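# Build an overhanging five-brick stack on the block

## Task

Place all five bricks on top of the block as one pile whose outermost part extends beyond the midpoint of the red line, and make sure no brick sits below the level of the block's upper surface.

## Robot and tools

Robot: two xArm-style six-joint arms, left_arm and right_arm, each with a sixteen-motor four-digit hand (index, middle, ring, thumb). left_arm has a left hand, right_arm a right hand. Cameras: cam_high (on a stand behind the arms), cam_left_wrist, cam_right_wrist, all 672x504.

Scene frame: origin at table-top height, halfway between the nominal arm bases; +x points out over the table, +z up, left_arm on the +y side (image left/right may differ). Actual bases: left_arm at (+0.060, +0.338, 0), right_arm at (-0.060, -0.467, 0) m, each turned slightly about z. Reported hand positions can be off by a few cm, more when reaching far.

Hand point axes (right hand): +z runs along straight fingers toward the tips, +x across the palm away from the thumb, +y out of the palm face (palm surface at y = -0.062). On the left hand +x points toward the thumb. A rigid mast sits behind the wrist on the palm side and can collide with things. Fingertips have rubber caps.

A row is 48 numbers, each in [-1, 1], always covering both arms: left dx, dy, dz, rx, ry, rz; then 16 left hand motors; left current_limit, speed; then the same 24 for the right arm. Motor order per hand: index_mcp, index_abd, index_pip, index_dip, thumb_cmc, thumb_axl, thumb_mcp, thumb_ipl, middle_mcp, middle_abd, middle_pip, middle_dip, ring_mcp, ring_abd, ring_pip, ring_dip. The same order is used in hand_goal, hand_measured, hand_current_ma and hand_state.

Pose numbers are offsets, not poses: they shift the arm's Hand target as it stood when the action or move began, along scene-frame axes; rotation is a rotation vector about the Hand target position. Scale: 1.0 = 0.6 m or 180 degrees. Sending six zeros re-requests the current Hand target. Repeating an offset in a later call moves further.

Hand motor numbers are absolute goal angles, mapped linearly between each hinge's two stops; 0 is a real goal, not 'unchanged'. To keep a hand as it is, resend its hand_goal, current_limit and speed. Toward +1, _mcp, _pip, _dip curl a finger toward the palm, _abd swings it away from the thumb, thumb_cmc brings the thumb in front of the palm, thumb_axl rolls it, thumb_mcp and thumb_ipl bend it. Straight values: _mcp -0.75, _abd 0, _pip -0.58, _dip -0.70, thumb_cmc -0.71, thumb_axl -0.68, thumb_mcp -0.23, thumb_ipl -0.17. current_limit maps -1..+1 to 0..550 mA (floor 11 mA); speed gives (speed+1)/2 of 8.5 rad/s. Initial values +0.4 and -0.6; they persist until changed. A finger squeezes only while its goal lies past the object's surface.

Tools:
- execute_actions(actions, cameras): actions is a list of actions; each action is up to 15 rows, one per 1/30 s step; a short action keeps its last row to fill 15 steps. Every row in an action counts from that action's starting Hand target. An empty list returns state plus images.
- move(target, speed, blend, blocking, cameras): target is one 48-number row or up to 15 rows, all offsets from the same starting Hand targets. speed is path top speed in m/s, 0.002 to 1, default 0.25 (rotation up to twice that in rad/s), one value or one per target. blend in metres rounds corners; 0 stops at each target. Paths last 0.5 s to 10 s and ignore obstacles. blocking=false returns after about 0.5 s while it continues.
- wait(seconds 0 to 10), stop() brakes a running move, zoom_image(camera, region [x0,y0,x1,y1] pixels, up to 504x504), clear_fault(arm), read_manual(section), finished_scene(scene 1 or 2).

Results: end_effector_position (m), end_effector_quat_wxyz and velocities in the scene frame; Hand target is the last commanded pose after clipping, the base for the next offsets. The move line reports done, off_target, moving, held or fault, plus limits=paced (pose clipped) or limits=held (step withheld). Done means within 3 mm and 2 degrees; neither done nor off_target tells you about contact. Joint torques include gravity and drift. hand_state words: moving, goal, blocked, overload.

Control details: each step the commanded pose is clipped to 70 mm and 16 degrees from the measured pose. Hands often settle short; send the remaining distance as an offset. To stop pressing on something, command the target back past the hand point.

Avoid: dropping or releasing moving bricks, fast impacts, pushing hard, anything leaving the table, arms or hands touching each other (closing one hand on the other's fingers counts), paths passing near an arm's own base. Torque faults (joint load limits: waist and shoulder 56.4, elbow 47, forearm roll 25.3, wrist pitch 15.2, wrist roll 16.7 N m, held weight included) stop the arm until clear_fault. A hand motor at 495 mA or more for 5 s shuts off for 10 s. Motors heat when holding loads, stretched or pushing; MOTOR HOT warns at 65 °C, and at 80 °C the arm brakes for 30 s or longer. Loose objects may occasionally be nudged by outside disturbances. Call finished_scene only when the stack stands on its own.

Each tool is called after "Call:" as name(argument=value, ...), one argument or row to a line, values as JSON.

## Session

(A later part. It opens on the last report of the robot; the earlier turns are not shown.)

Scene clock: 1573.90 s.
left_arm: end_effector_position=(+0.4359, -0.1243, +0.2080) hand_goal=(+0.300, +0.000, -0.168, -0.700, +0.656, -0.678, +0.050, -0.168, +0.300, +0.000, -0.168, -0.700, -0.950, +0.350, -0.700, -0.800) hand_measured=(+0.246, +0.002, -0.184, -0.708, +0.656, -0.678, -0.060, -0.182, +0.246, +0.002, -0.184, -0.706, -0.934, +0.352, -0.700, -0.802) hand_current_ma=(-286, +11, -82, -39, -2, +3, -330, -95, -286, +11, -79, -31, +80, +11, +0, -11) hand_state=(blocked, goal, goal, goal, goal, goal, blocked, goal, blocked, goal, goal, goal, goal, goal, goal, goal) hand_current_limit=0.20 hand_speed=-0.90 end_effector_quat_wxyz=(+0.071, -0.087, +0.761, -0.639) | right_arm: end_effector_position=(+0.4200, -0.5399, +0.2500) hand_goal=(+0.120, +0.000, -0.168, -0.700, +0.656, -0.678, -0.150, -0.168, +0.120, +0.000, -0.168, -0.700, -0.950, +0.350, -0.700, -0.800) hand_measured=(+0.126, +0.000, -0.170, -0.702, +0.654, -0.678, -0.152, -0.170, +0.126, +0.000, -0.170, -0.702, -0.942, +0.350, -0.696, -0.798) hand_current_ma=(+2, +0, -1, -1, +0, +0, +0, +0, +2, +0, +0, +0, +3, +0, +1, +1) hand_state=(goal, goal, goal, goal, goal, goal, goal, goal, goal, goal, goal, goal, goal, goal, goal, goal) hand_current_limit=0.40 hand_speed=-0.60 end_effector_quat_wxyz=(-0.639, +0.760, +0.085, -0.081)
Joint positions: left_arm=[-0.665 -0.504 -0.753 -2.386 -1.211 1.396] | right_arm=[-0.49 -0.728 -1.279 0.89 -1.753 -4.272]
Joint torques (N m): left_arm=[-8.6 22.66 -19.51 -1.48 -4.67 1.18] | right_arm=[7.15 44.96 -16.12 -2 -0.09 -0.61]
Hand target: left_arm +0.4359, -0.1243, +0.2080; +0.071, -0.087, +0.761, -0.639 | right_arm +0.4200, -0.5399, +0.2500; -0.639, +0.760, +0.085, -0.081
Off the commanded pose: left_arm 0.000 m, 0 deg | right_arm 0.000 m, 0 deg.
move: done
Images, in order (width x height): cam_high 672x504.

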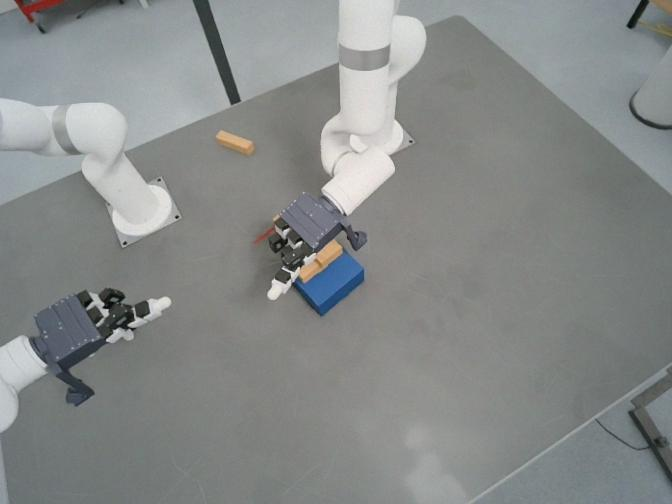

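Call:
move(
  target=[0,0,-0.0017,0,0,0,0.3,0,-0.168,-0.7,0.657,-0.678,0.05,-0.168,0.3,0,-0.168,-0.7,-0.95,0.35,-0.7,-0.8,0.2,-0.9,0,0,0,0,0,0,0.12,0,-0.168,-0.7,0.657,-0.678,-0.15,-0.168,0.12,0,-0.168,-0.7,-0.95,0.35,-0.7,-0.8,0.4,-0.6],
  speed=0.02,
)

Call:
move(
  target=[0,0,-0.0008,0,0,0,0.3,0,-0.168,-0.7,0.657,-0.678,0.05,-0.168,0.3,0,-0.168,-0.7,-0.95,0.35,-0.7,-0.8,0.2,-0.9,0,0,0,0,0,0,0.12,0,-0.168,-0.7,0.657,-0.678,-0.15,-0.168,0.12,0,-0.168,-0.7,-0.95,0.35,-0.7,-0.8,0.4,-0.6],
  speed=0.02,
)

Scene clock: 1576.37 s.
left_arm: end_effector_position=(+0.4359, -0.1243, +0.2069) hand_goal=(+0.300, +0.000, -0.168, -0.700, +0.656, -0.678, +0.050, -0.168, +0.300, +0.000, -0.168, -0.700, -0.950, +0.350, -0.700, -0.800) hand_measured=(+0.246, +0.002, -0.184, -0.708, +0.656, -0.678, -0.060, -0.182, +0.246, +0.002, -0.184, -0.706, -0.934, +0.352, -0.700, -0.802) hand_current_ma=(-286, +11, -82, -39, -2, +3, -330, -95, -286, +11, -79, -31, +80, +11, +0, -11) hand_state=(blocked, goal, goal, goal, goal, goal, blocked, goal, blocked, goal, goal, goal, goal, goal, goal, goal) hand_current_limit=0.20 hand_speed=-0.90 end_effector_quat_wxyz=(+0.071, -0.087, +0.761, -0.639) | right_arm: end_effector_position=(+0.4200, -0.5399, +0.2500) hand_goal=(+0.120, +0.000, -0.168, -0.700, +0.656, -0.678, -0.150, -0.168, +0.120, +0.000, -0.168, -0.700, -0.950, +0.350, -0.700, -0.800) hand_measured=(+0.126, +0.000, -0.170, -0.702, +0.654, -0.678, -0.152, -0.170, +0.126, +0.000, -0.170, -0.702, -0.942, +0.350, -0.696, -0.798) hand_current_ma=(+2, +0, -1, -1, +0, +0, +0, +0, +2, +0, +0, +0, +3, +0, +1, +1) hand_state=(goal, goal, goal, goal, goal, goal, goal, goal, goal, goal, goal, goal, goal, goal, goal, goal) hand_current_limit=0.40 hand_speed=-0.60 end_effector_quat_wxyz=(-0.639, +0.760, +0.085, -0.081)
Joint positions: left_arm=[-0.665 -0.506 -0.753 -2.387 -1.213 1.397] | right_arm=[-0.49 -0.728 -1.279 0.89 -1.753 -4.272]
Joint torques (N m): left_arm=[-9.97 22.95 -19.35 -1.59 -4.67 1.07] | right_arm=[7.88 44.96 -15.86 -2.21 -0.06 -0.59]
Hand target: left_arm +0.4359, -0.1243, +0.2069; +0.071, -0.087, +0.761, -0.639 | right_arm +0.4200, -0.5399, +0.2500; -0.639, +0.760, +0.085, -0.081
Off the commanded pose: left_arm 0.000 m, 0 deg | right_arm 0.000 m, 0 deg.
move: done

Scene clock: 1577.07 s.
left_arm: end_effector_position=(+0.4359, -0.1243, +0.2065) hand_goal=(+0.300, +0.000, -0.168, -0.700, +0.656, -0.678, +0.050, -0.168, +0.300, +0.000, -0.168, -0.700, -0.950, +0.350, -0.700, -0.800) hand_measured=(+0.246, +0.002, -0.184, -0.708, +0.656, -0.678, -0.060, -0.182, +0.246, +0.002, -0.184, -0.706, -0.934, +0.352, -0.700, -0.802) hand_current_ma=(-286, +11, -82, -39, -2, +3, -330, -95, -286, +11, -81, -33, +80, +11, +0, -11) hand_state=(blocked, goal, goal, goal, goal, goal, blocked, goal, blocked, goal, goal, goal, goal, goal, goal, goal) hand_current_limit=0.20 hand_speed=-0.90 end_effector_quat_wxyz=(+0.071, -0.087, +0.761, -0.639) | right_arm: end_effector_position=(+0.4200, -0.5399, +0.2500) hand_goal=(+0.120, +0.000, -0.168, -0.700, +0.656, -0.678, -0.150, -0.168, +0.120, +0.000, -0.168, -0.700, -0.950, +0.350, -0.700, -0.800) hand_measured=(+0.126, +0.000, -0.170, -0.702, +0.654, -0.678, -0.152, -0.170, +0.126, +0.000, -0.170, -0.702, -0.942, +0.350, -0.696, -0.798) hand_current_ma=(+2, +0, -1, -1, +0, +0, +0, +0, +2, +0, +0, +0, +3, +0, +1, +1) hand_state=(goal, goal, goal, goal, goal, goal, goal, goal, goal, goal, goal, goal, goal, goal, goal, goal) hand_current_limit=0.40 hand_speed=-0.60 end_effector_quat_wxyz=(-0.639, +0.760, +0.085, -0.081)
Joint positions: left_arm=[-0.665 -0.508 -0.754 -2.387 -1.214 1.398] | right_arm=[-0.49 -0.728 -1.279 0.89 -1.753 -4.272]
Joint torques (N m): left_arm=[-9.61 23.2 -18.99 -1.39 -4.73 1.02] | right_arm=[7.06 45.15 -15.94 -2.22 -0.16 -0.54]
Hand target: left_arm +0.4359, -0.1243, +0.2065; +0.071, -0.087, +0.761, -0.639 | right_arm +0.4200, -0.5399, +0.2500; -0.639, +0.760, +0.085, -0.081
Off the commanded pose: left_arm 0.000 m, 0 deg | right_arm 0.000 m, 0 deg.
move: done

Call:
move(
  target=[0,0,-0.0008,0,0,0,0.3,0,-0.168,-0.7,0.657,-0.678,0.05,-0.168,0.3,0,-0.168,-0.7,-0.95,0.35,-0.7,-0.8,0.2,-0.9,0,0,0,0,0,0,0.12,0,-0.168,-0.7,0.657,-0.678,-0.15,-0.168,0.12,0,-0.168,-0.7,-0.95,0.35,-0.7,-0.8,0.4,-0.6],
  speed=0.02,
)

Scene clock: 1579.23 s.
left_arm: end_effector_position=(+0.4359, -0.1243, +0.2060) hand_goal=(+0.300, +0.000, -0.168, -0.700, +0.656, -0.678, +0.050, -0.168, +0.300, +0.000, -0.168, -0.700, -0.950, +0.350, -0.700, -0.800) hand_measured=(+0.246, +0.002, -0.184, -0.708, +0.656, -0.678, -0.060, -0.182, +0.246, +0.002, -0.184, -0.706, -0.934, +0.352, -0.700, -0.802) hand_current_ma=(-286, +11, -82, -39, -2, +3, -330, -95, -286, +11, -81, -33, +80, +11, +0, -11) hand_state=(blocked, goal, goal, goal, goal, goal, blocked, goal, blocked, goal, goal, goal, goal, goal, goal, goal) hand_current_limit=0.20 hand_speed=-0.90 end_effector_quat_wxyz=(+0.071, -0.087, +0.761, -0.639) | right_arm: end_effector_position=(+0.4200, -0.5399, +0.2500) hand_goal=(+0.120, +0.000, -0.168, -0.700, +0.656, -0.678, -0.150, -0.168, +0.120, +0.000, -0.168, -0.700, -0.950, +0.350, -0.700, -0.800) hand_measured=(+0.126, +0.000, -0.170, -0.702, +0.654, -0.678, -0.152, -0.170, +0.126, +0.000, -0.170, -0.702, -0.942, +0.350, -0.696, -0.798) hand_current_ma=(+2, +0, -1, -1, +0, +0, +0, +0, +2, +0, +0, +0, +3, +0, +1, +1) hand_state=(goal, goal, goal, goal, goal, goal, goal, goal, goal, goal, goal, goal, goal, goal, goal, goal) hand_current_limit=0.40 hand_speed=-0.60 end_effector_quat_wxyz=(-0.639, +0.760, +0.085, -0.081)
Joint positions: left_arm=[-0.665 -0.509 -0.754 -2.388 -1.214 1.399] | right_arm=[-0.49 -0.728 -1.279 0.89 -1.753 -4.272]
Joint torques (N m): left_arm=[-10.12 21.06 -17.65 -1.46 -3.71 1.2] | right_arm=[8.19 45.35 -15.89 -2.15 -0.06 -0.61]
Hand target: left_arm +0.4359, -0.1243, +0.2060; +0.071, -0.087, +0.761, -0.639 | right_arm +0.4200, -0.5399, +0.2500; -0.639, +0.760, +0.085, -0.081
Off the commanded pose: left_arm 0.000 m, 0 deg | right_arm 0.000 m, 0 deg.
move: done

Call:
move(
  target=[
    [0,0,0.0007,0,0,0,0.262,0,-0.168,-0.7,0.657,-0.678,-0.045,-0.168,0.262,0,-0.168,-0.7,-0.95,0.35,-0.7,-0.8,0.2,-0.9,0,0,0,0,0,0,0.12,0,-0.168,-0.7,0.657,-0.678,-0.15,-0.168,0.12,0,-0.168,-0.7,-0.95,0.35,-0.7,-0.8,0.4,-0.6],
    [0,0,0.0007,0,0,0,0.235,0,-0.168,-0.7,0.657,-0.678,-0.08,-0.168,0.235,0,-0.168,-0.7,-0.95,0.35,-0.7,-0.8,0.2,-0.9,0,0,0,0,0,0,0.12,0,-0.168,-0.7,0.657,-0.678,-0.15,-0.168,0.12,0,-0.168,-0.7,-0.95,0.35,-0.7,-0.8,0.4,-0.6],
    [0,0,0.0007,0,0,0,0.18,0,-0.168,-0.7,0.657,-0.678,-0.14,-0.168,0.18,0,-0.168,-0.7,-0.95,0.35,-0.7,-0.8,0.2,-0.9,0,0,0,0,0,0,0.12,0,-0.168,-0.7,0.657,-0.678,-0.15,-0.168,0.12,0,-0.168,-0.7,-0.95,0.35,-0.7,-0.8,0.4,-0.6],
  ],
  speed=0.02,
)

Call:
move(
  target=[0,0,0,0,0,0,0.13,0,-0.168,-0.7,0.657,-0.678,-0.2,-0.168,0.13,0,-0.168,-0.7,-0.95,0.35,-0.7,-0.8,0.4,-0.8,0,0,0,0,0,0,0.12,0,-0.168,-0.7,0.657,-0.678,-0.15,-0.168,0.12,0,-0.168,-0.7,-0.95,0.35,-0.7,-0.8,0.4,-0.6],
  speed=0.02,
)

Call:
move(
  target=[0,0,0.1567,0,0,0,0.13,0,-0.168,-0.7,0.657,-0.678,-0.2,-0.168,0.13,0,-0.168,-0.7,-0.95,0.35,-0.7,-0.8,0.4,-0.8,0,0,0,0,0,0,0.12,0,-0.168,-0.7,0.657,-0.678,-0.15,-0.168,0.12,0,-0.168,-0.7,-0.95,0.35,-0.7,-0.8,0.4,-0.6],
  speed=0.06,
  cameras=["cam_high"],
)

Call:
zoom_image(
  camera="cam_high",
  region=[240, 190, 380, 330],
)

Scene clock: 1584.83 s.
left_arm: end_effector_position=(+0.4359, -0.1243, +0.2064) hand_goal=(+0.180, +0.000, -0.168, -0.700, +0.656, -0.678, -0.140, -0.168, +0.180, +0.000, -0.168, -0.700, -0.950, +0.350, -0.700, -0.800) hand_measured=(+0.186, +0.002, -0.172, -0.702, +0.656, -0.678, -0.138, -0.170, +0.186, +0.002, -0.172, -0.702, -0.934, +0.352, -0.700, -0.802) hand_current_ma=(+33, +10, -17, -14, -2, +3, +17, -14, +35, +10, -19, -14, +80, +11, +0, -11) hand_state=(goal, goal, goal, goal, goal, goal, goal, goal, goal, goal, goal, goal, goal, goal, goal, goal) hand_current_limit=0.20 hand_speed=-0.90 end_effector_quat_wxyz=(+0.071, -0.087, +0.761, -0.639) | right_arm: end_effector_position=(+0.4200, -0.5399, +0.2500) hand_goal=(+0.120, +0.000, -0.168, -0.700, +0.656, -0.678, -0.150, -0.168, +0.120, +0.000, -0.168, -0.700, -0.950, +0.350, -0.700, -0.800) hand_measured=(+0.126, +0.000, -0.170, -0.702, +0.654, -0.678, -0.152, -0.170, +0.126, +0.000, -0.170, -0.702, -0.942, +0.350, -0.696, -0.798) hand_current_ma=(+2, +0, -1, -1, +0, +0, +0, +0, +2, +0, +0, +0, +3, +0, +1, +1) hand_state=(goal, goal, goal, goal, goal, goal, goal, goal, goal, goal, goal, goal, goal, goal, goal, goal) hand_current_limit=0.40 hand_speed=-0.60 end_effector_quat_wxyz=(-0.639, +0.760, +0.085, -0.081)
Joint positions: left_arm=[-0.665 -0.508 -0.754 -2.387 -1.214 1.398] | right_arm=[-0.49 -0.728 -1.279 0.89 -1.753 -4.272]
Joint torques (N m): left_arm=[-10.37 56.86 -9.95 1.02 -0.94 -1.13] | right_arm=[8.38 45.39 -15.86 -2.14 -0.06 -0.53]
Hand target: left_arm +0.4359, -0.1243, +0.2064; +0.071, -0.087, +0.761, -0.639 | right_arm +0.4200, -0.5399, +0.2500; -0.639, +0.760, +0.085, -0.081
Off the commanded pose: left_arm 0.000 m, 0 deg | right_arm 0.000 m, 0 deg.
move: done

Scene clock: 1585.33 s.
left_arm: end_effector_position=(+0.4359, -0.1243, +0.2064) hand_goal=(+0.130, +0.000, -0.168, -0.700, +0.656, -0.678, -0.200, -0.168, +0.130, +0.000, -0.168, -0.700, -0.950, +0.350, -0.700, -0.800) hand_measured=(+0.138, +0.002, -0.172, -0.702, +0.656, -0.678, -0.196, -0.170, +0.138, +0.002, -0.172, -0.702, -0.934, +0.352, -0.700, -0.802) hand_current_ma=(+39, +10, -15, -14, -2, +3, +23, -13, +41, +10, -17, -13, +80, +11, +0, -11) hand_state=(goal, goal, goal, goal, goal, goal, goal, goal, goal, goal, goal, goal, goal, goal, goal, goal) hand_current_limit=0.40 hand_speed=-0.80 end_effector_quat_wxyz=(+0.071, -0.087, +0.761, -0.639) | right_arm: end_effector_position=(+0.4200, -0.5399, +0.2500) hand_goal=(+0.120, +0.000, -0.168, -0.700, +0.656, -0.678, -0.150, -0.168, +0.120, +0.000, -0.168, -0.700, -0.950, +0.350, -0.700, -0.800) hand_measured=(+0.126, +0.000, -0.170, -0.702, +0.654, -0.678, -0.152, -0.170, +0.126, +0.000, -0.170, -0.702, -0.942, +0.350, -0.696, -0.798) hand_current_ma=(+2, +0, -1, -1, +0, +0, +0, +0, +2, +0, +0, +0, +3, +0, +1, +1) hand_state=(goal, goal, goal, goal, goal, goal, goal, goal, goal, goal, goal, goal, goal, goal, goal, goal) hand_current_limit=0.40 hand_speed=-0.60 end_effector_quat_wxyz=(-0.639, +0.760, +0.085, -0.081)
Joint positions: left_arm=[-0.665 -0.508 -0.754 -2.387 -1.214 1.398] | right_arm=[-0.49 -0.728 -1.279 0.89 -1.753 -4.272]
Joint torques (N m): left_arm=[-9.6 55.62 -10.12 1.27 -1.82 -1.09] | right_arm=[8.19 45.92 -15.75 -1.83 -0.03 -0.55]
Hand target: left_arm +0.4359, -0.1243, +0.2064; +0.071, -0.087, +0.761, -0.639 | right_arm +0.4200, -0.5399, +0.2500; -0.639, +0.760, +0.085, -0.081
Off the commanded pose: left_arm 0.000 m, 0 deg | right_arm 0.000 m, 0 deg.
move: done

Scene clock: 1587.23 s.
left_arm: end_effector_position=(+0.4359, -0.1243, +0.3004) hand_goal=(+0.130, +0.000, -0.168, -0.700, +0.656, -0.678, -0.200, -0.168, +0.130, +0.000, -0.168, -0.700, -0.950, +0.350, -0.700, -0.800) hand_measured=(+0.138, +0.002, -0.172, -0.702, +0.656, -0.678, -0.196, -0.170, +0.138, +0.002, -0.172, -0.702, -0.934, +0.352, -0.700, -0.802) hand_current_ma=(+38, +10, -15, -14, -2, +3, +23, -13, +41, +10, -17, -13, +80, +11, +0, -11) hand_state=(goal, goal, goal, goal, goal, goal, goal, goal, goal, goal, goal, goal, goal, goal, goal, goal) hand_current_limit=0.40 hand_speed=-0.80 end_effector_quat_wxyz=(+0.071, -0.087, +0.761, -0.639) | right_arm: end_effector_position=(+0.4200, -0.5399, +0.2500) hand_goal=(+0.120, +0.000, -0.168, -0.700, +0.656, -0.678, -0.150, -0.168, +0.120, +0.000, -0.168, -0.700, -0.950, +0.350, -0.700, -0.800) hand_measured=(+0.126, +0.000, -0.170, -0.702, +0.654, -0.678, -0.152, -0.170, +0.126, +0.000, -0.170, -0.702, -0.942, +0.350, -0.696, -0.798) hand_current_ma=(+2, +0, -1, -1, +0, +0, +0, +0, +2, +0, +0, +0, +3, +0, +1, +1) hand_state=(goal, goal, goal, goal, goal, goal, goal, goal, goal, goal, goal, goal, goal, goal, goal, goal) hand_current_limit=0.40 hand_speed=-0.60 end_effector_quat_wxyz=(-0.639, +0.760, +0.085, -0.081)
Joint positions: left_arm=[-0.665 -0.299 -0.76 -2.316 -1.061 1.23] | right_arm=[-0.49 -0.728 -1.279 0.89 -1.753 -4.272]
Joint torques (N m): left_arm=[-7.12 51.86 -21.91 1.33 1.3 -1.09] | right_arm=[8.47 45.95 -15.41 -1.87 -0.1 -0.55]
Hand target: left_arm +0.4359, -0.1243, +0.3004; +0.071, -0.087, +0.761, -0.639 | right_arm +0.4200, -0.5399, +0.2500; -0.639, +0.760, +0.085, -0.081
Off the commanded pose: left_arm 0.000 m, 0 deg | right_arm 0.000 m, 0 deg.
move: done
Images, in order (width x height): cam_high 672x504.

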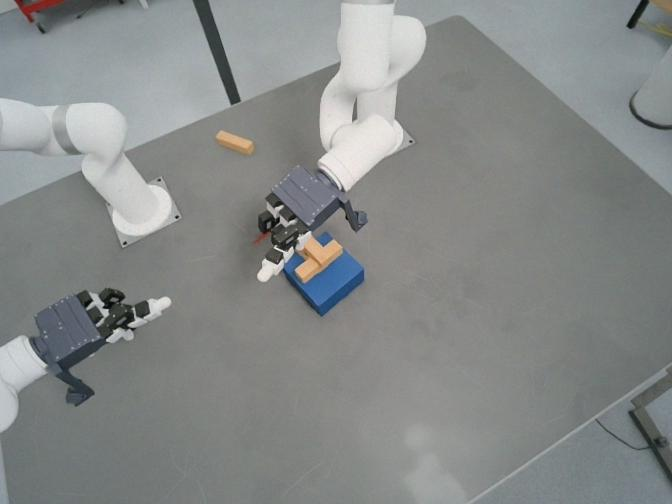

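Scaled by 3.600.

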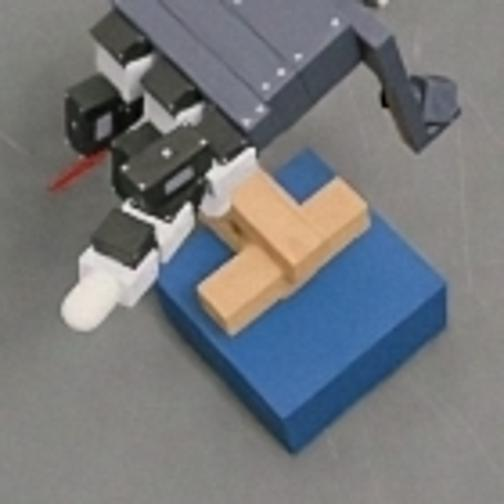

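Call:
move(
  target=[
    [-0.0282,0.5738,-0.0507,0,0,0,0.13,0,-0.168,-0.7,0.657,-0.678,-0.2,-0.168,0.13,0,-0.168,-0.7,-0.95,0.35,-0.7,-0.8,0.4,-0.6,0,0,0,0,0,0,0.12,0,-0.168,-0.7,0.657,-0.678,-0.15,-0.168,0.12,0,-0.168,-0.7,-0.95,0.35,-0.7,-0.8,0.4,-0.6],
    [-0.1015,0.7572,-0.2123,0.1413,0.2358,0.1216,0.13,0,-0.168,-0.7,0.657,-0.678,-0.2,-0.168,0.13,0,-0.168,-0.7,-0.95,0.35,-0.7,-0.8,0.4,-0.6,0,0,0,0,0,0,0.12,0,-0.168,-0.7,0.657,-0.678,-0.15,-0.168,0.12,0,-0.168,-0.7,-0.95,0.35,-0.7,-0.8,0.4,-0.6],
  ],
  speed=0.25,
  blend=0.03,
)

Call:
move(
  target=[0,0,0,0,0,0,-0.94,0.5,-0.94,-0.94,-0.714,-0.678,-0.226,-0.168,-0.94,0.57,-0.94,-0.94,-0.94,0.8,-0.94,-0.94,0.4,-0.4,0,0,0,0,0,0,0.12,0,-0.168,-0.7,0.657,-0.678,-0.15,-0.168,0.12,0,-0.168,-0.7,-0.95,0.35,-0.7,-0.8,0.4,-0.6],
  cameras=["cam_left_wrist"],
)

Call:
zoom_image(
  camera="cam_left_wrist",
  region=[120, 90, 340, 250],
)

Scene clock: 1594.57 s.
left_arm: end_effector_position=(+0.3750, +0.3300, +0.1730) hand_goal=(+0.130, +0.000, -0.168, -0.700, +0.656, -0.678, -0.200, -0.168, +0.130, +0.000, -0.168, -0.700, -0.950, +0.350, -0.700, -0.800) hand_measured=(+0.128, +0.002, -0.170, -0.702, +0.658, -0.678, -0.196, -0.170, +0.128, +0.002, -0.172, -0.702, -0.934, +0.352, -0.700, -0.802) hand_current_ma=(-8, +10, -14, -14, +5, +3, +19, -9, -8, +10, -15, -13, +80, +11, +0, -11) hand_state=(goal, goal, goal, goal, goal, goal, goal, goal, goal, goal, goal, goal, goal, goal, goal, goal) hand_current_limit=0.40 hand_speed=-0.60 end_effector_quat_wxyz=(-0.072, -0.430, +0.824, -0.362) | right_arm: end_effector_position=(+0.4200, -0.5399, +0.2500) hand_goal=(+0.120, +0.000, -0.168, -0.700, +0.656, -0.678, -0.150, -0.168, +0.120, +0.000, -0.168, -0.700, -0.950, +0.350, -0.700, -0.800) hand_measured=(+0.126, +0.000, -0.170, -0.702, +0.654, -0.678, -0.152, -0.170, +0.126, +0.000, -0.170, -0.702, -0.942, +0.350, -0.696, -0.798) hand_current_ma=(+2, +0, -1, -1, +0, +0, +0, +0, +2, +0, +0, +0, +3, +0, +1, +1) hand_state=(goal, goal, goal, goal, goal, goal, goal, goal, goal, goal, goal, goal, goal, goal, goal, goal) hand_current_limit=0.40 hand_speed=-0.60 end_effector_quat_wxyz=(-0.639, +0.760, +0.085, -0.081)
Joint positions: left_arm=[0.301 -0.288 -0.563 -1.252 -0.807 0.509] | right_arm=[-0.49 -0.728 -1.279 0.89 -1.753 -4.272]
Joint torques (N m): left_arm=[13.6 12.3 -18.02 1.06 1.93 -1.16] | right_arm=[9.31 45.95 -16.16 -2.16 -0.06 -0.63]
Hand target: left_arm +0.3750, +0.3300, +0.1730; -0.072, -0.430, +0.824, -0.362 | right_arm +0.4200, -0.5399, +0.2500; -0.639, +0.760, +0.085, -0.081
Off the commanded pose: left_arm 0.000 m, 0 deg | right_arm 0.000 m, 0 deg.
move: done

Scene clock: 1595.53 s.
left_arm: end_effector_position=(+0.3750, +0.3300, +0.1730) hand_goal=(-0.940, +0.500, -0.940, -0.940, -0.714, -0.678, -0.226, -0.168, -0.940, +0.570, -0.940, -0.940, -0.940, +0.800, -0.940, -0.940) hand_measured=(-0.924, +0.498, -0.934, -0.938, -0.702, -0.678, -0.216, -0.170, -0.922, +0.566, -0.934, -0.938, -0.934, +0.796, -0.932, -0.936) hand_current_ma=(+87, -12, +32, +15, +58, +3, +60, -9, +100, -14, +35, +14, +37, -19, +40, +17) hand_state=(goal, goal, goal, goal, goal, goal, goal, goal, goal, goal, goal, goal, goal, goal, goal, goal) hand_current_limit=0.40 hand_speed=-0.40 end_effector_quat_wxyz=(-0.072, -0.430, +0.824, -0.362) | right_arm: end_effector_position=(+0.4200, -0.5399, +0.2500) hand_goal=(+0.120, +0.000, -0.168, -0.700, +0.656, -0.678, -0.150, -0.168, +0.120, +0.000, -0.168, -0.700, -0.950, +0.350, -0.700, -0.800) hand_measured=(+0.126, +0.000, -0.170, -0.702, +0.654, -0.678, -0.152, -0.170, +0.126, +0.000, -0.170, -0.702, -0.942, +0.350, -0.696, -0.798) hand_current_ma=(+2, +0, -1, -1, +0, +0, +0, +0, +2, +0, +0, +0, +3, +0, +1, +1) hand_state=(goal, goal, goal, goal, goal, goal, goal, goal, goal, goal, goal, goal, goal, goal, goal, goal) hand_current_limit=0.40 hand_speed=-0.60 end_effector_quat_wxyz=(-0.639, +0.760, +0.085, -0.081)
Joint positions: left_arm=[0.301 -0.288 -0.563 -1.252 -0.807 0.509] | right_arm=[-0.49 -0.728 -1.279 0.89 -1.753 -4.272]
Joint torques (N m): left_arm=[12.07 11.81 -17.35 1.17 1.36 -0.82] | right_arm=[8.26 45.86 -15.79 -2.06 -0.14 -0.62]
Hand target: left_arm +0.3750, +0.3300, +0.1730; -0.072, -0.430, +0.824, -0.362 | right_arm +0.4200, -0.5399, +0.2500; -0.639, +0.760, +0.085, -0.081
Off the commanded pose: left_arm 0.000 m, 0 deg | right_arm 0.000 m, 0 deg.
move: done
Images, in order (width x height): cam_left_wrist 672x504.

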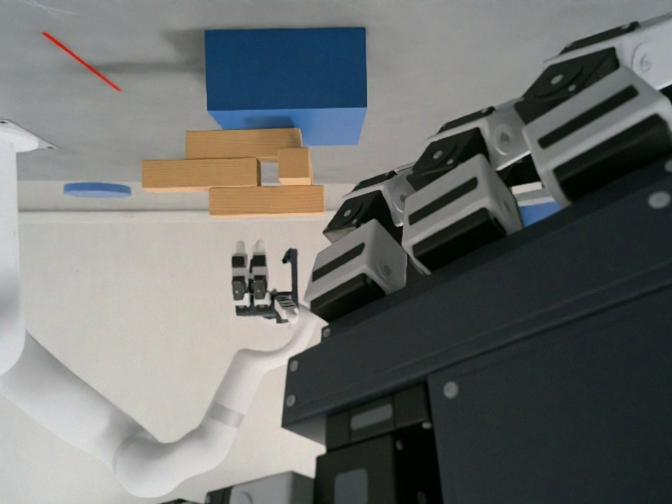

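Scaled by 2.291.

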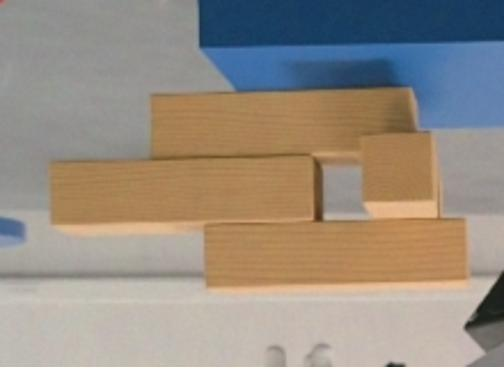

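Call:
zoom_image(
  camera="cam_left_wrist",
  region=[190, 20, 270, 120],
)

Call:
zoom_image(
  camera="cam_left_wrist",
  region=[190, 120, 270, 220],
)

Call:
zoom_image(
  camera="cam_left_wrist",
  region=[260, 120, 340, 220],
)

Call:
zoom_image(
  camera="cam_left_wrist",
  region=[120, 120, 200, 220],
)

Scaled by 5.040.

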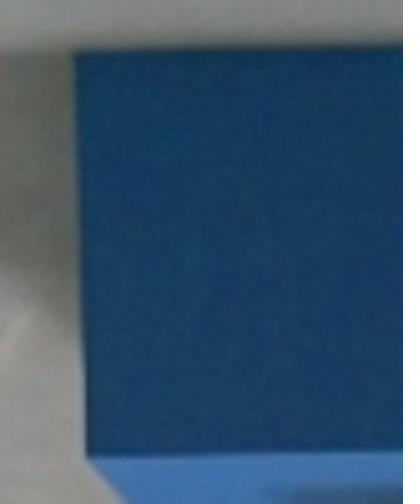

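Scaled by 5.040.

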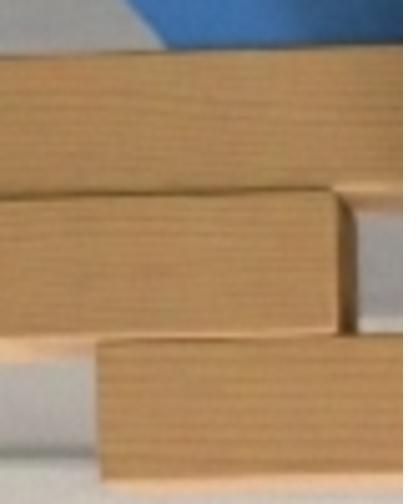

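Scaled by 5.040.

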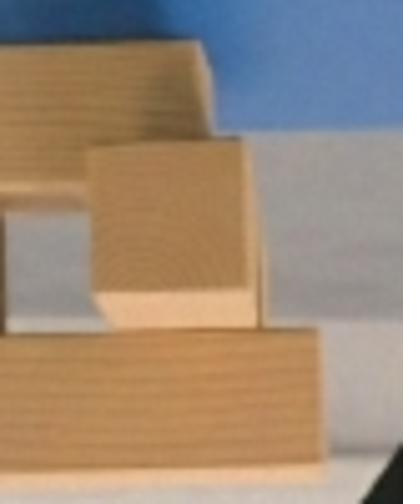

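Scaled by 5.040.

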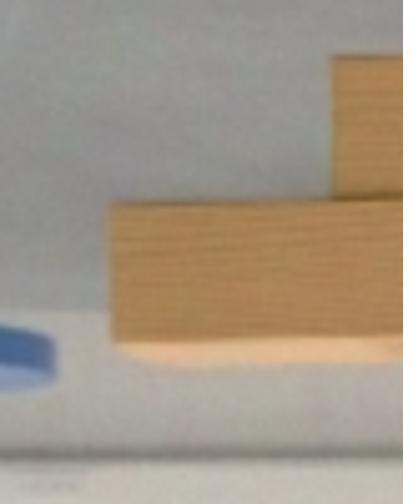

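Call:
wait(
  seconds=0.1,
  cameras=["cam_high", "cam_left_wrist"],
)

Call:
zoom_image(
  camera="cam_high",
  region=[240, 200, 310, 260],
)

Call:
zoom_image(
  camera="cam_high",
  region=[270, 220, 370, 320],
)

Call:
zoom_image(
  camera="cam_left_wrist",
  region=[30, 20, 140, 120],
)

Scene clock: 1610.27 s.
left_arm: end_effector_position=(+0.3750, +0.3300, +0.1730) hand_goal=(-0.940, +0.500, -0.940, -0.940, -0.714, -0.678, -0.226, -0.168, -0.940, +0.570, -0.940, -0.940, -0.940, +0.800, -0.940, -0.940) hand_measured=(-0.924, +0.498, -0.934, -0.938, -0.702, -0.678, -0.216, -0.170, -0.922, +0.566, -0.934, -0.938, -0.934, +0.796, -0.932, -0.936) hand_current_ma=(+87, -12, +32, +15, +58, +3, +60, -9, +100, -14, +35, +14, +37, -19, +40, +17) hand_state=(goal, goal, goal, goal, goal, goal, goal, goal, goal, goal, goal, goal, goal, goal, goal, goal) hand_current_limit=0.40 hand_speed=-0.40 end_effector_quat_wxyz=(-0.072, -0.430, +0.824, -0.362) | right_arm: end_effector_position=(+0.4200, -0.5399, +0.2500) hand_goal=(+0.120, +0.000, -0.168, -0.700, +0.656, -0.678, -0.150, -0.168, +0.120, +0.000, -0.168, -0.700, -0.950, +0.350, -0.700, -0.800) hand_measured=(+0.126, +0.000, -0.170, -0.702, +0.654, -0.678, -0.152, -0.170, +0.126, +0.000, -0.170, -0.702, -0.942, +0.350, -0.696, -0.798) hand_current_ma=(+2, +0, -1, -1, +0, +0, +0, +0, +2, +0, +0, +0, +3, +0, +1, +1) hand_state=(goal, goal, goal, goal, goal, goal, goal, goal, goal, goal, goal, goal, goal, goal, goal, goal) hand_current_limit=0.40 hand_speed=-0.60 end_effector_quat_wxyz=(-0.639, +0.760, +0.085, -0.081)
Joint positions: left_arm=[0.301 -0.288 -0.563 -1.252 -0.807 0.509] | right_arm=[-0.49 -0.728 -1.279 0.89 -1.753 -4.272]
Joint torques (N m): left_arm=[11.18 12.43 -12.81 0.75 -0.06 0.19] | right_arm=[8.33 45.8 -15.48 -1.89 -0.09 -0.63]
Hand target: left_arm +0.3750, +0.3300, +0.1730; -0.072, -0.430, +0.824, -0.362 | right_arm +0.4200, -0.5399, +0.2500; -0.639, +0.760, +0.085, -0.081
Off the commanded pose: left_arm 0.000 m, 0 deg | right_arm 0.000 m, 0 deg.
wait: 0.10 s; at rest from the start
Images, in order (width x height): cam_high 672x504, cam_left_wrist 672x504.

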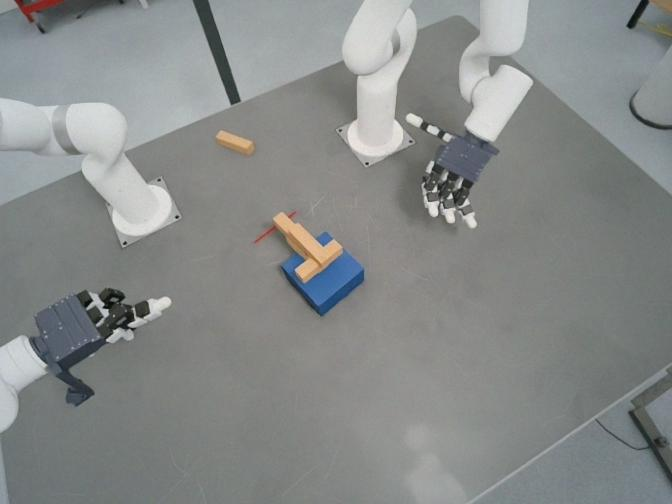

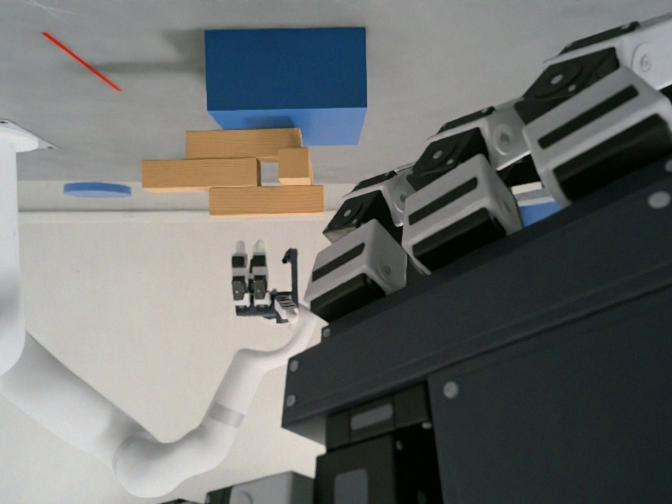

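Scaled by 7.200.

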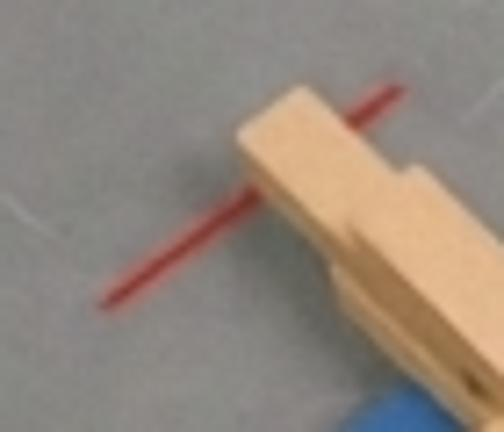

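Scaled by 5.040.

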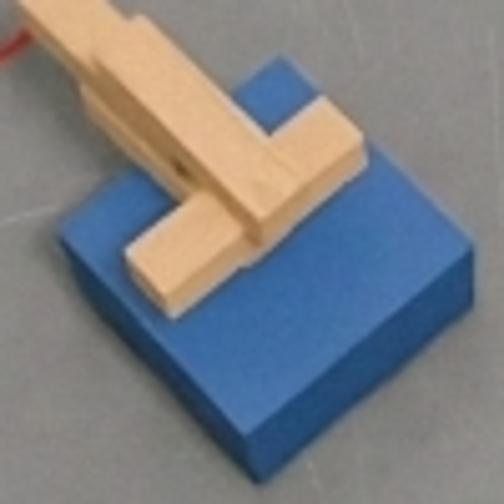

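Scaled by 4.582.

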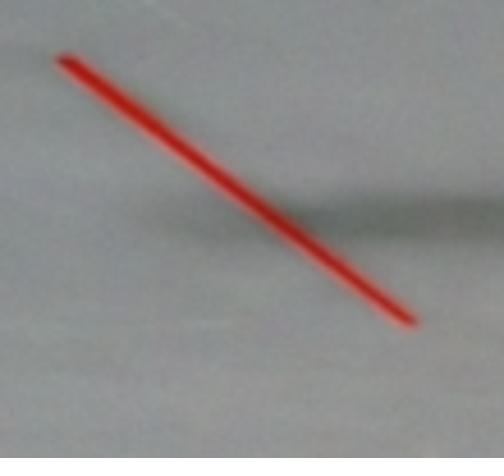

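Call:
zoom_image(
  camera="cam_high",
  region=[266, 206, 306, 246],
)

Call:
zoom_image(
  camera="cam_high",
  region=[290, 236, 350, 286],
)

Scaled by 12.600.

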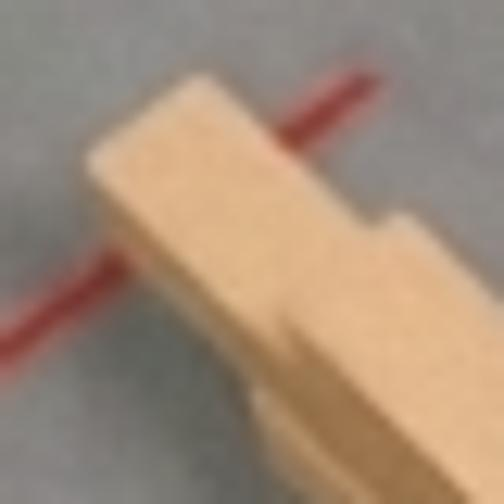

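Scaled by 8.400.

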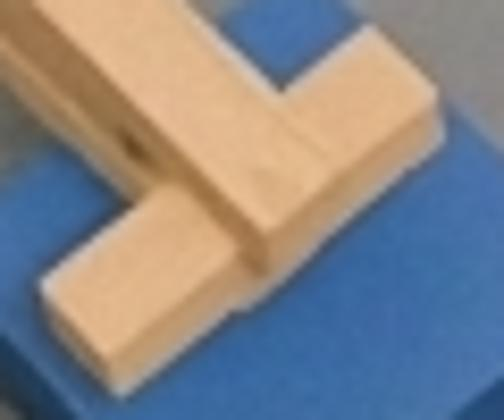

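Call:
zoom_image(
  camera="cam_high",
  region=[210, 120, 260, 160],
)

Call:
zoom_image(
  camera="cam_high",
  region=[275, 225, 375, 325],
)

Scaled by 10.080.

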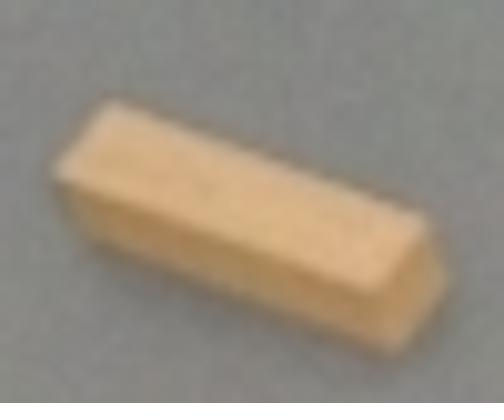

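Scaled by 5.040.

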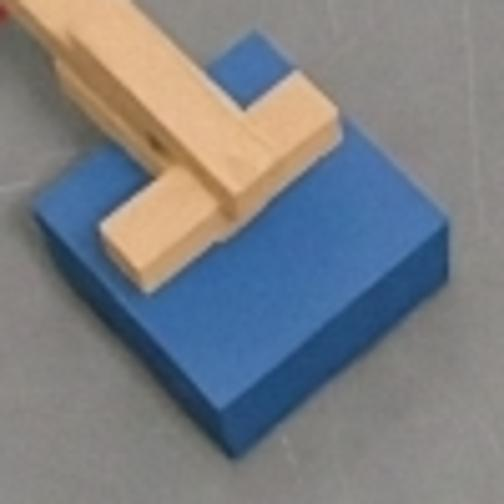

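Call:
zoom_image(
  camera="cam_left_wrist",
  region=[300, 10, 400, 160],
)

Call:
zoom_image(
  camera="cam_left_wrist",
  region=[180, 10, 280, 160],
)

Scaled by 3.360.

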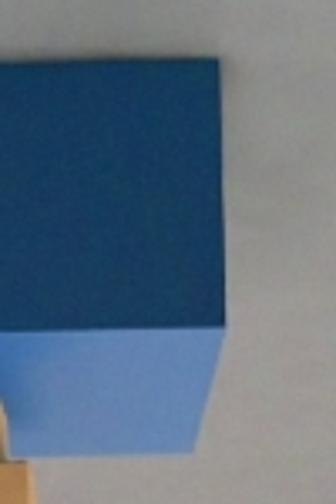

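Scaled by 3.360.

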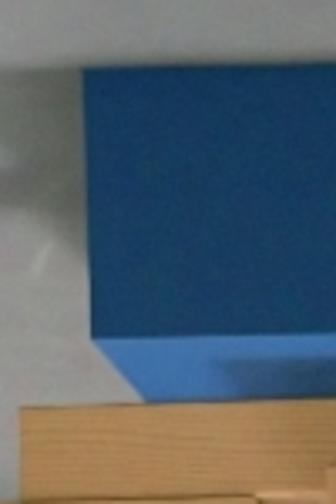

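Call:
move(
  target=[-0.0974,-0.0225,0,0,0,0,-0.94,0.5,-0.94,-0.94,-0.714,-0.678,-0.226,-0.168,-0.94,0.57,-0.94,-0.94,-0.94,0.8,-0.94,-0.94,0.4,-0.4,0,0,0,0,0,0,0.12,0,-0.168,-0.7,0.657,-0.678,-0.15,-0.168,0.12,0,-0.168,-0.7,-0.95,0.35,-0.7,-0.8,0.4,-0.6],
  cameras=["cam_left_wrist"],
)

Call:
zoom_image(
  camera="cam_left_wrist",
  region=[240, 10, 340, 160],
)

Call:
zoom_image(
  camera="cam_left_wrist",
  region=[80, 10, 200, 110],
)

Call:
zoom_image(
  camera="cam_left_wrist",
  region=[180, 120, 280, 220],
)

Scene clock: 1647.17 s.
left_arm: end_effector_position=(+0.3166, +0.3166, +0.1730) hand_goal=(-0.940, +0.500, -0.940, -0.940, -0.714, -0.678, -0.226, -0.168, -0.940, +0.570, -0.940, -0.940, -0.940, +0.800, -0.940, -0.940) hand_measured=(-0.924, +0.498, -0.934, -0.938, -0.702, -0.678, -0.216, -0.170, -0.922, +0.566, -0.934, -0.938, -0.934, +0.796, -0.932, -0.936) hand_current_ma=(+86, -11, +32, +15, +57, +3, +60, -9, +100, -14, +35, +14, +37, -18, +39, +17) hand_state=(goal, goal, goal, goal, goal, goal, goal, goal, goal, goal, goal, goal, goal, goal, goal, goal) hand_current_limit=0.40 hand_speed=-0.40 end_effector_quat_wxyz=(-0.072, -0.430, +0.824, -0.362) | right_arm: end_effector_position=(+0.4200, -0.5399, +0.2500) hand_goal=(+0.120, +0.000, -0.168, -0.700, +0.656, -0.678, -0.150, -0.168, +0.120, +0.000, -0.168, -0.700, -0.950, +0.350, -0.700, -0.800) hand_measured=(+0.126, +0.000, -0.170, -0.702, +0.654, -0.678, -0.152, -0.170, +0.126, +0.000, -0.170, -0.702, -0.942, +0.350, -0.696, -0.798) hand_current_ma=(+2, +0, -1, -1, +0, +0, +0, +0, +2, +0, +0, +0, +3, +0, +1, +1) hand_state=(goal, goal, goal, goal, goal, goal, goal, goal, goal, goal, goal, goal, goal, goal, goal, goal) hand_current_limit=0.40 hand_speed=-0.60 end_effector_quat_wxyz=(-0.639, +0.760, +0.085, -0.081)
Joint positions: left_arm=[0.321 -0.171 -0.406 -1.272 -0.799 0.565] | right_arm=[-0.49 -0.728 -1.279 0.89 -1.753 -4.272]
Joint torques (N m): left_arm=[13.83 39.52 -8.16 1.77 -0.05 0.96] | right_arm=[8.98 45.41 -15.57 -2.25 -0.07 -0.52]
Hand target: left_arm +0.3166, +0.3165, +0.1730; -0.072, -0.430, +0.824, -0.362 | right_arm +0.4200, -0.5399, +0.2500; -0.639, +0.760, +0.085, -0.081
Off the commanded pose: left_arm 0.000 m, 0 deg | right_arm 0.000 m, 0 deg.
move: done
Images, in order (width x height): cam_left_wrist 672x504.

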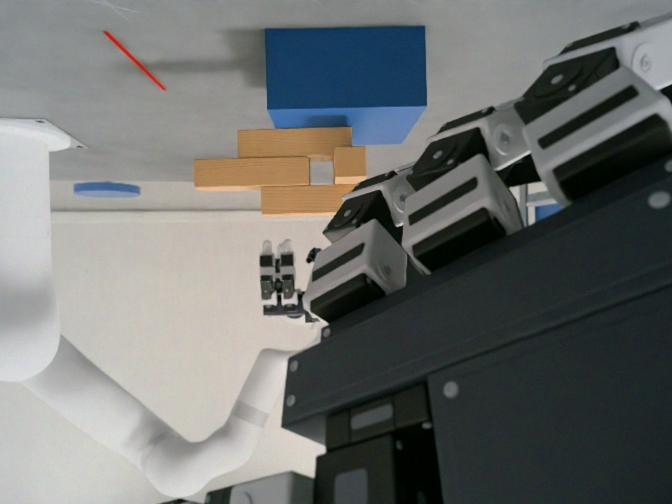

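Scaled by 3.360.

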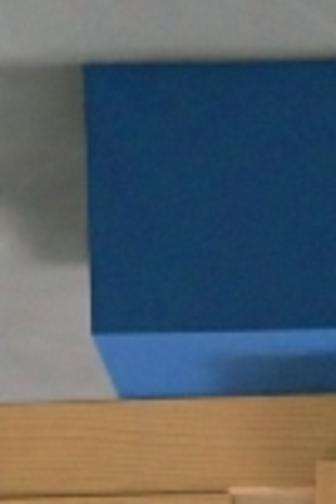

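Scaled by 4.200.

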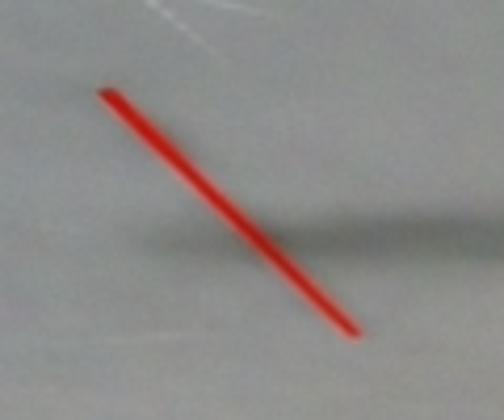

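Scaled by 5.040.

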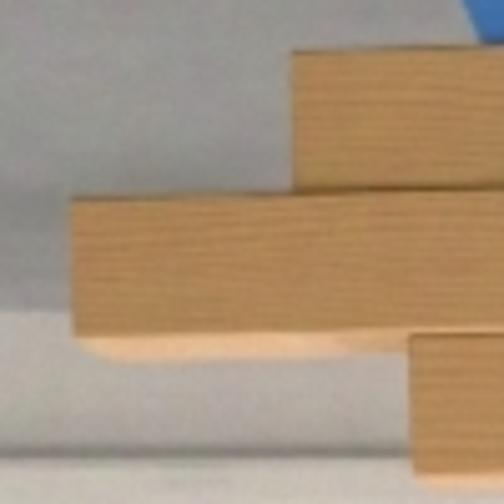

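Call:
zoom_image(
  camera="cam_high",
  region=[272, 255, 302, 285],
)

Call:
wait(
  seconds=0.1,
  cameras=["cam_high", "cam_left_wrist"],
)

Call:
zoom_image(
  camera="cam_high",
  region=[272, 255, 302, 285],
)

Call:
zoom_image(
  camera="cam_high",
  region=[304, 290, 334, 320],
)

Call:
zoom_image(
  camera="cam_high",
  region=[345, 255, 375, 285],
)

Call:
zoom_image(
  camera="cam_high",
  region=[245, 205, 305, 250],
)

This scene's latest camera images include none from cam_high. They are from: cam_left_wrist. cam_high's image comes with the result of a call that names it in "cameras".

Scene clock: 1670.10 s.
left_arm: end_effector_position=(+0.3166, +0.3165, +0.1730) hand_goal=(-0.940, +0.500, -0.940, -0.940, -0.714, -0.678, -0.226, -0.168, -0.940, +0.570, -0.940, -0.940, -0.940, +0.800, -0.940, -0.940) hand_measured=(-0.924, +0.498, -0.934, -0.938, -0.702, -0.678, -0.216, -0.170, -0.922, +0.566, -0.934, -0.938, -0.934, +0.796, -0.932, -0.936) hand_current_ma=(+86, -11, +32, +15, +57, +3, +60, -9, +100, -14, +35, +14, +37, -18, +39, +17) hand_state=(goal, goal, goal, goal, goal, goal, goal, goal, goal, goal, goal, goal, goal, goal, goal, goal) hand_current_limit=0.40 hand_speed=-0.40 end_effector_quat_wxyz=(-0.072, -0.430, +0.824, -0.362) | right_arm: end_effector_position=(+0.4200, -0.5399, +0.2500) hand_goal=(+0.120, +0.000, -0.168, -0.700, +0.656, -0.678, -0.150, -0.168, +0.120, +0.000, -0.168, -0.700, -0.950, +0.350, -0.700, -0.800) hand_measured=(+0.126, +0.000, -0.170, -0.702, +0.654, -0.678, -0.152, -0.170, +0.126, +0.000, -0.170, -0.702, -0.942, +0.350, -0.696, -0.798) hand_current_ma=(+2, +0, -1, -1, +0, +0, +0, +0, +2, +0, +0, +0, +3, +0, +1, +1) hand_state=(goal, goal, goal, goal, goal, goal, goal, goal, goal, goal, goal, goal, goal, goal, goal, goal) hand_current_limit=0.40 hand_speed=-0.60 end_effector_quat_wxyz=(-0.639, +0.760, +0.085, -0.081)
Joint positions: left_arm=[0.321 -0.171 -0.406 -1.272 -0.799 0.565] | right_arm=[-0.49 -0.728 -1.279 0.89 -1.753 -4.272]
Joint torques (N m): left_arm=[13.57 41.05 -8.46 1.19 -3.94 -0.88] | right_arm=[9.73 46.53 -16.18 -2.23 -0.1 -0.61]
Hand target: left_arm +0.3166, +0.3165, +0.1730; -0.072, -0.430, +0.824, -0.362 | right_arm +0.4200, -0.5399, +0.2500; -0.639, +0.760, +0.085, -0.081
Off the commanded pose: left_arm 0.000 m, 0 deg | right_arm 0.000 m, 0 deg.
wait: 0.10 s; at rest from the start
Images, in order (width x height): cam_high 672x504, cam_left_wrist 672x504.

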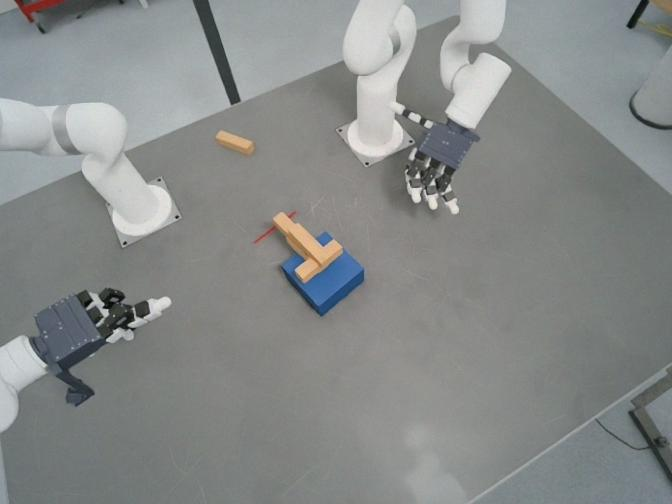

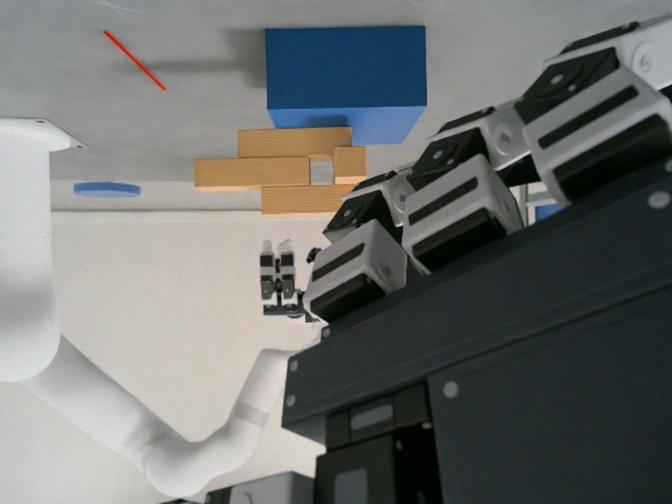

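Scaled by 16.800.

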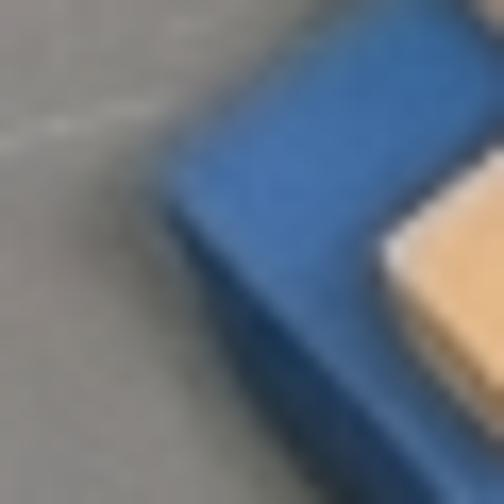

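Scaled by 16.800.

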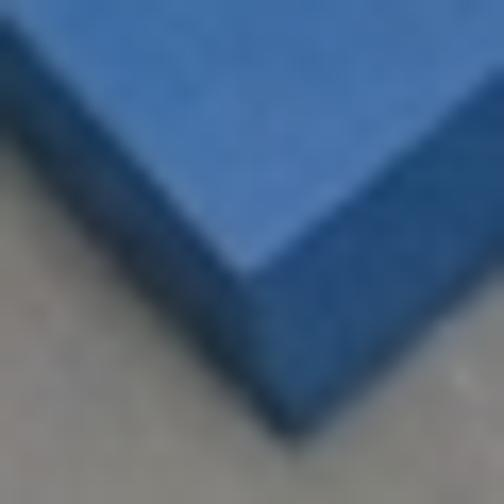

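Scaled by 16.800.

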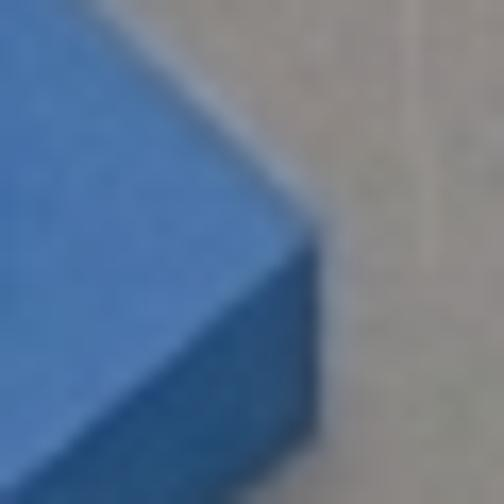

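Scaled by 8.400.

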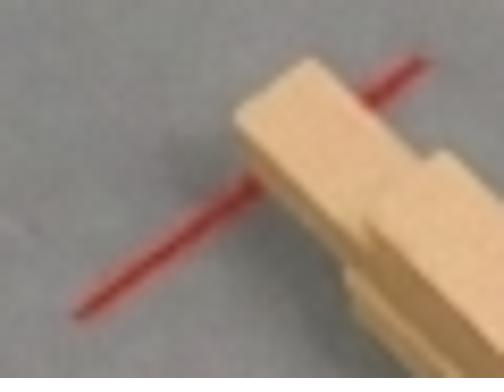

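Call:
move(
  target=[
    [0,0,0,0,0,0,-0.94,0.5,-0.94,-0.94,-0.714,-0.678,-0.226,-0.168,-0.94,0.57,-0.94,-0.94,-0.94,0.8,-0.94,-0.94,0.4,-0.4,-0.2395,0.03,-0.1283,-0.2319,0.1455,-0.1218,0.12,0,-0.168,-0.7,0.657,-0.678,-0.15,-0.168,0.12,0,-0.168,-0.7,-0.95,0.35,-0.7,-0.8,0.4,-0.6],
    [0,0,0,0,0,0,-0.94,0.5,-0.94,-0.94,-0.714,-0.678,-0.226,-0.168,-0.94,0.57,-0.94,-0.94,-0.94,0.8,-0.94,-0.94,0.4,-0.4,-0.2395,0.03,-0.1283,-0.2319,0.1455,-0.1218,-0.94,0.5,-0.94,-0.94,-0.714,-0.678,-0.226,-0.168,-0.94,0.57,-0.94,-0.94,-0.94,0.8,-0.94,-0.94,0.4,-0.4],
  ],
  speed=0.2,
  cameras=["cam_high", "cam_right_wrist"],
)

Scene clock: 1702.10 s.
left_arm: end_effector_position=(+0.3166, +0.3165, +0.1730) hand_goal=(-0.940, +0.500, -0.940, -0.940, -0.714, -0.678, -0.226, -0.168, -0.940, +0.570, -0.940, -0.940, -0.940, +0.800, -0.940, -0.940) hand_measured=(-0.924, +0.498, -0.934, -0.938, -0.702, -0.678, -0.216, -0.170, -0.922, +0.566, -0.934, -0.938, -0.934, +0.796, -0.932, -0.936) hand_current_ma=(+86, -11, +32, +15, +57, +3, +60, -9, +100, -14, +35, +14, +37, -18, +39, +17) hand_state=(goal, goal, goal, goal, goal, goal, goal, goal, goal, goal, goal, goal, goal, goal, goal, goal) hand_current_limit=0.40 hand_speed=-0.40 end_effector_quat_wxyz=(-0.072, -0.430, +0.824, -0.362) | right_arm: end_effector_position=(+0.2763, -0.5219, +0.1730) hand_goal=(-0.940, +0.500, -0.940, -0.940, -0.714, -0.678, -0.226, -0.168, -0.940, +0.570, -0.940, -0.940, -0.940, +0.800, -0.940, -0.940) hand_measured=(-0.924, +0.496, -0.932, -0.938, -0.704, -0.678, -0.218, -0.170, -0.922, +0.568, -0.934, -0.938, -0.936, +0.796, -0.934, -0.936) hand_current_ma=(+11, -1, +3, +1, +6, +0, +6, +0, +13, -1, +2, +1, +2, -1, +2, +1) hand_state=(goal, goal, goal, goal, goal, goal, goal, goal, goal, goal, goal, goal, goal, goal, goal, goal) hand_current_limit=0.40 hand_speed=-0.40 end_effector_quat_wxyz=(-0.336, +0.900, -0.234, -0.151)
Joint positions: left_arm=[0.321 -0.171 -0.406 -1.272 -0.799 0.565] | right_arm=[-0.391 -0.436 -0.787 0.81 -0.967 -3.664]
Joint torques (N m): left_arm=[13.18 40.55 -8.02 1.64 -3.99 -0.95] | right_arm=[14.37 44.12 -9.89 -2.17 0.1 1.05]
Hand target: left_arm +0.3166, +0.3165, +0.1730; -0.072, -0.430, +0.824, -0.362 | right_arm +0.2763, -0.5219, +0.1730; -0.336, +0.900, -0.234, -0.151
Off the commanded pose: left_arm 0.000 m, 0 deg | right_arm 0.000 m, 0 deg.
move: done
Images, in order (width x height): cam_high 672x504, cam_right_wrist 672x504.

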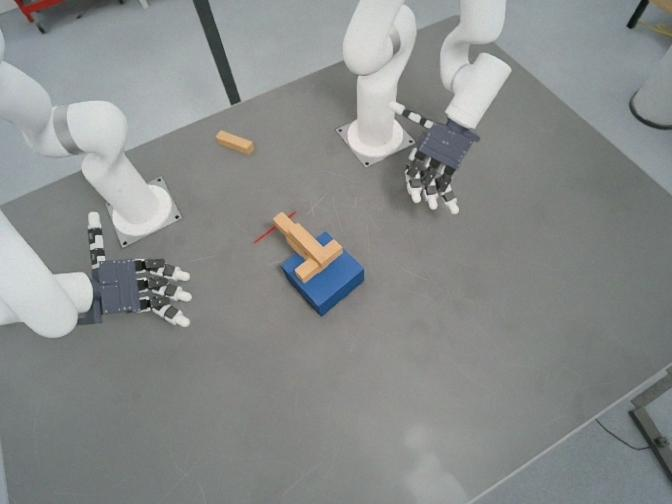

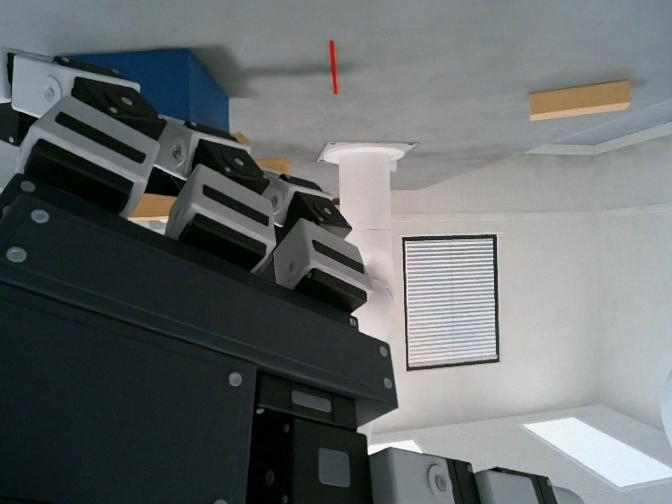

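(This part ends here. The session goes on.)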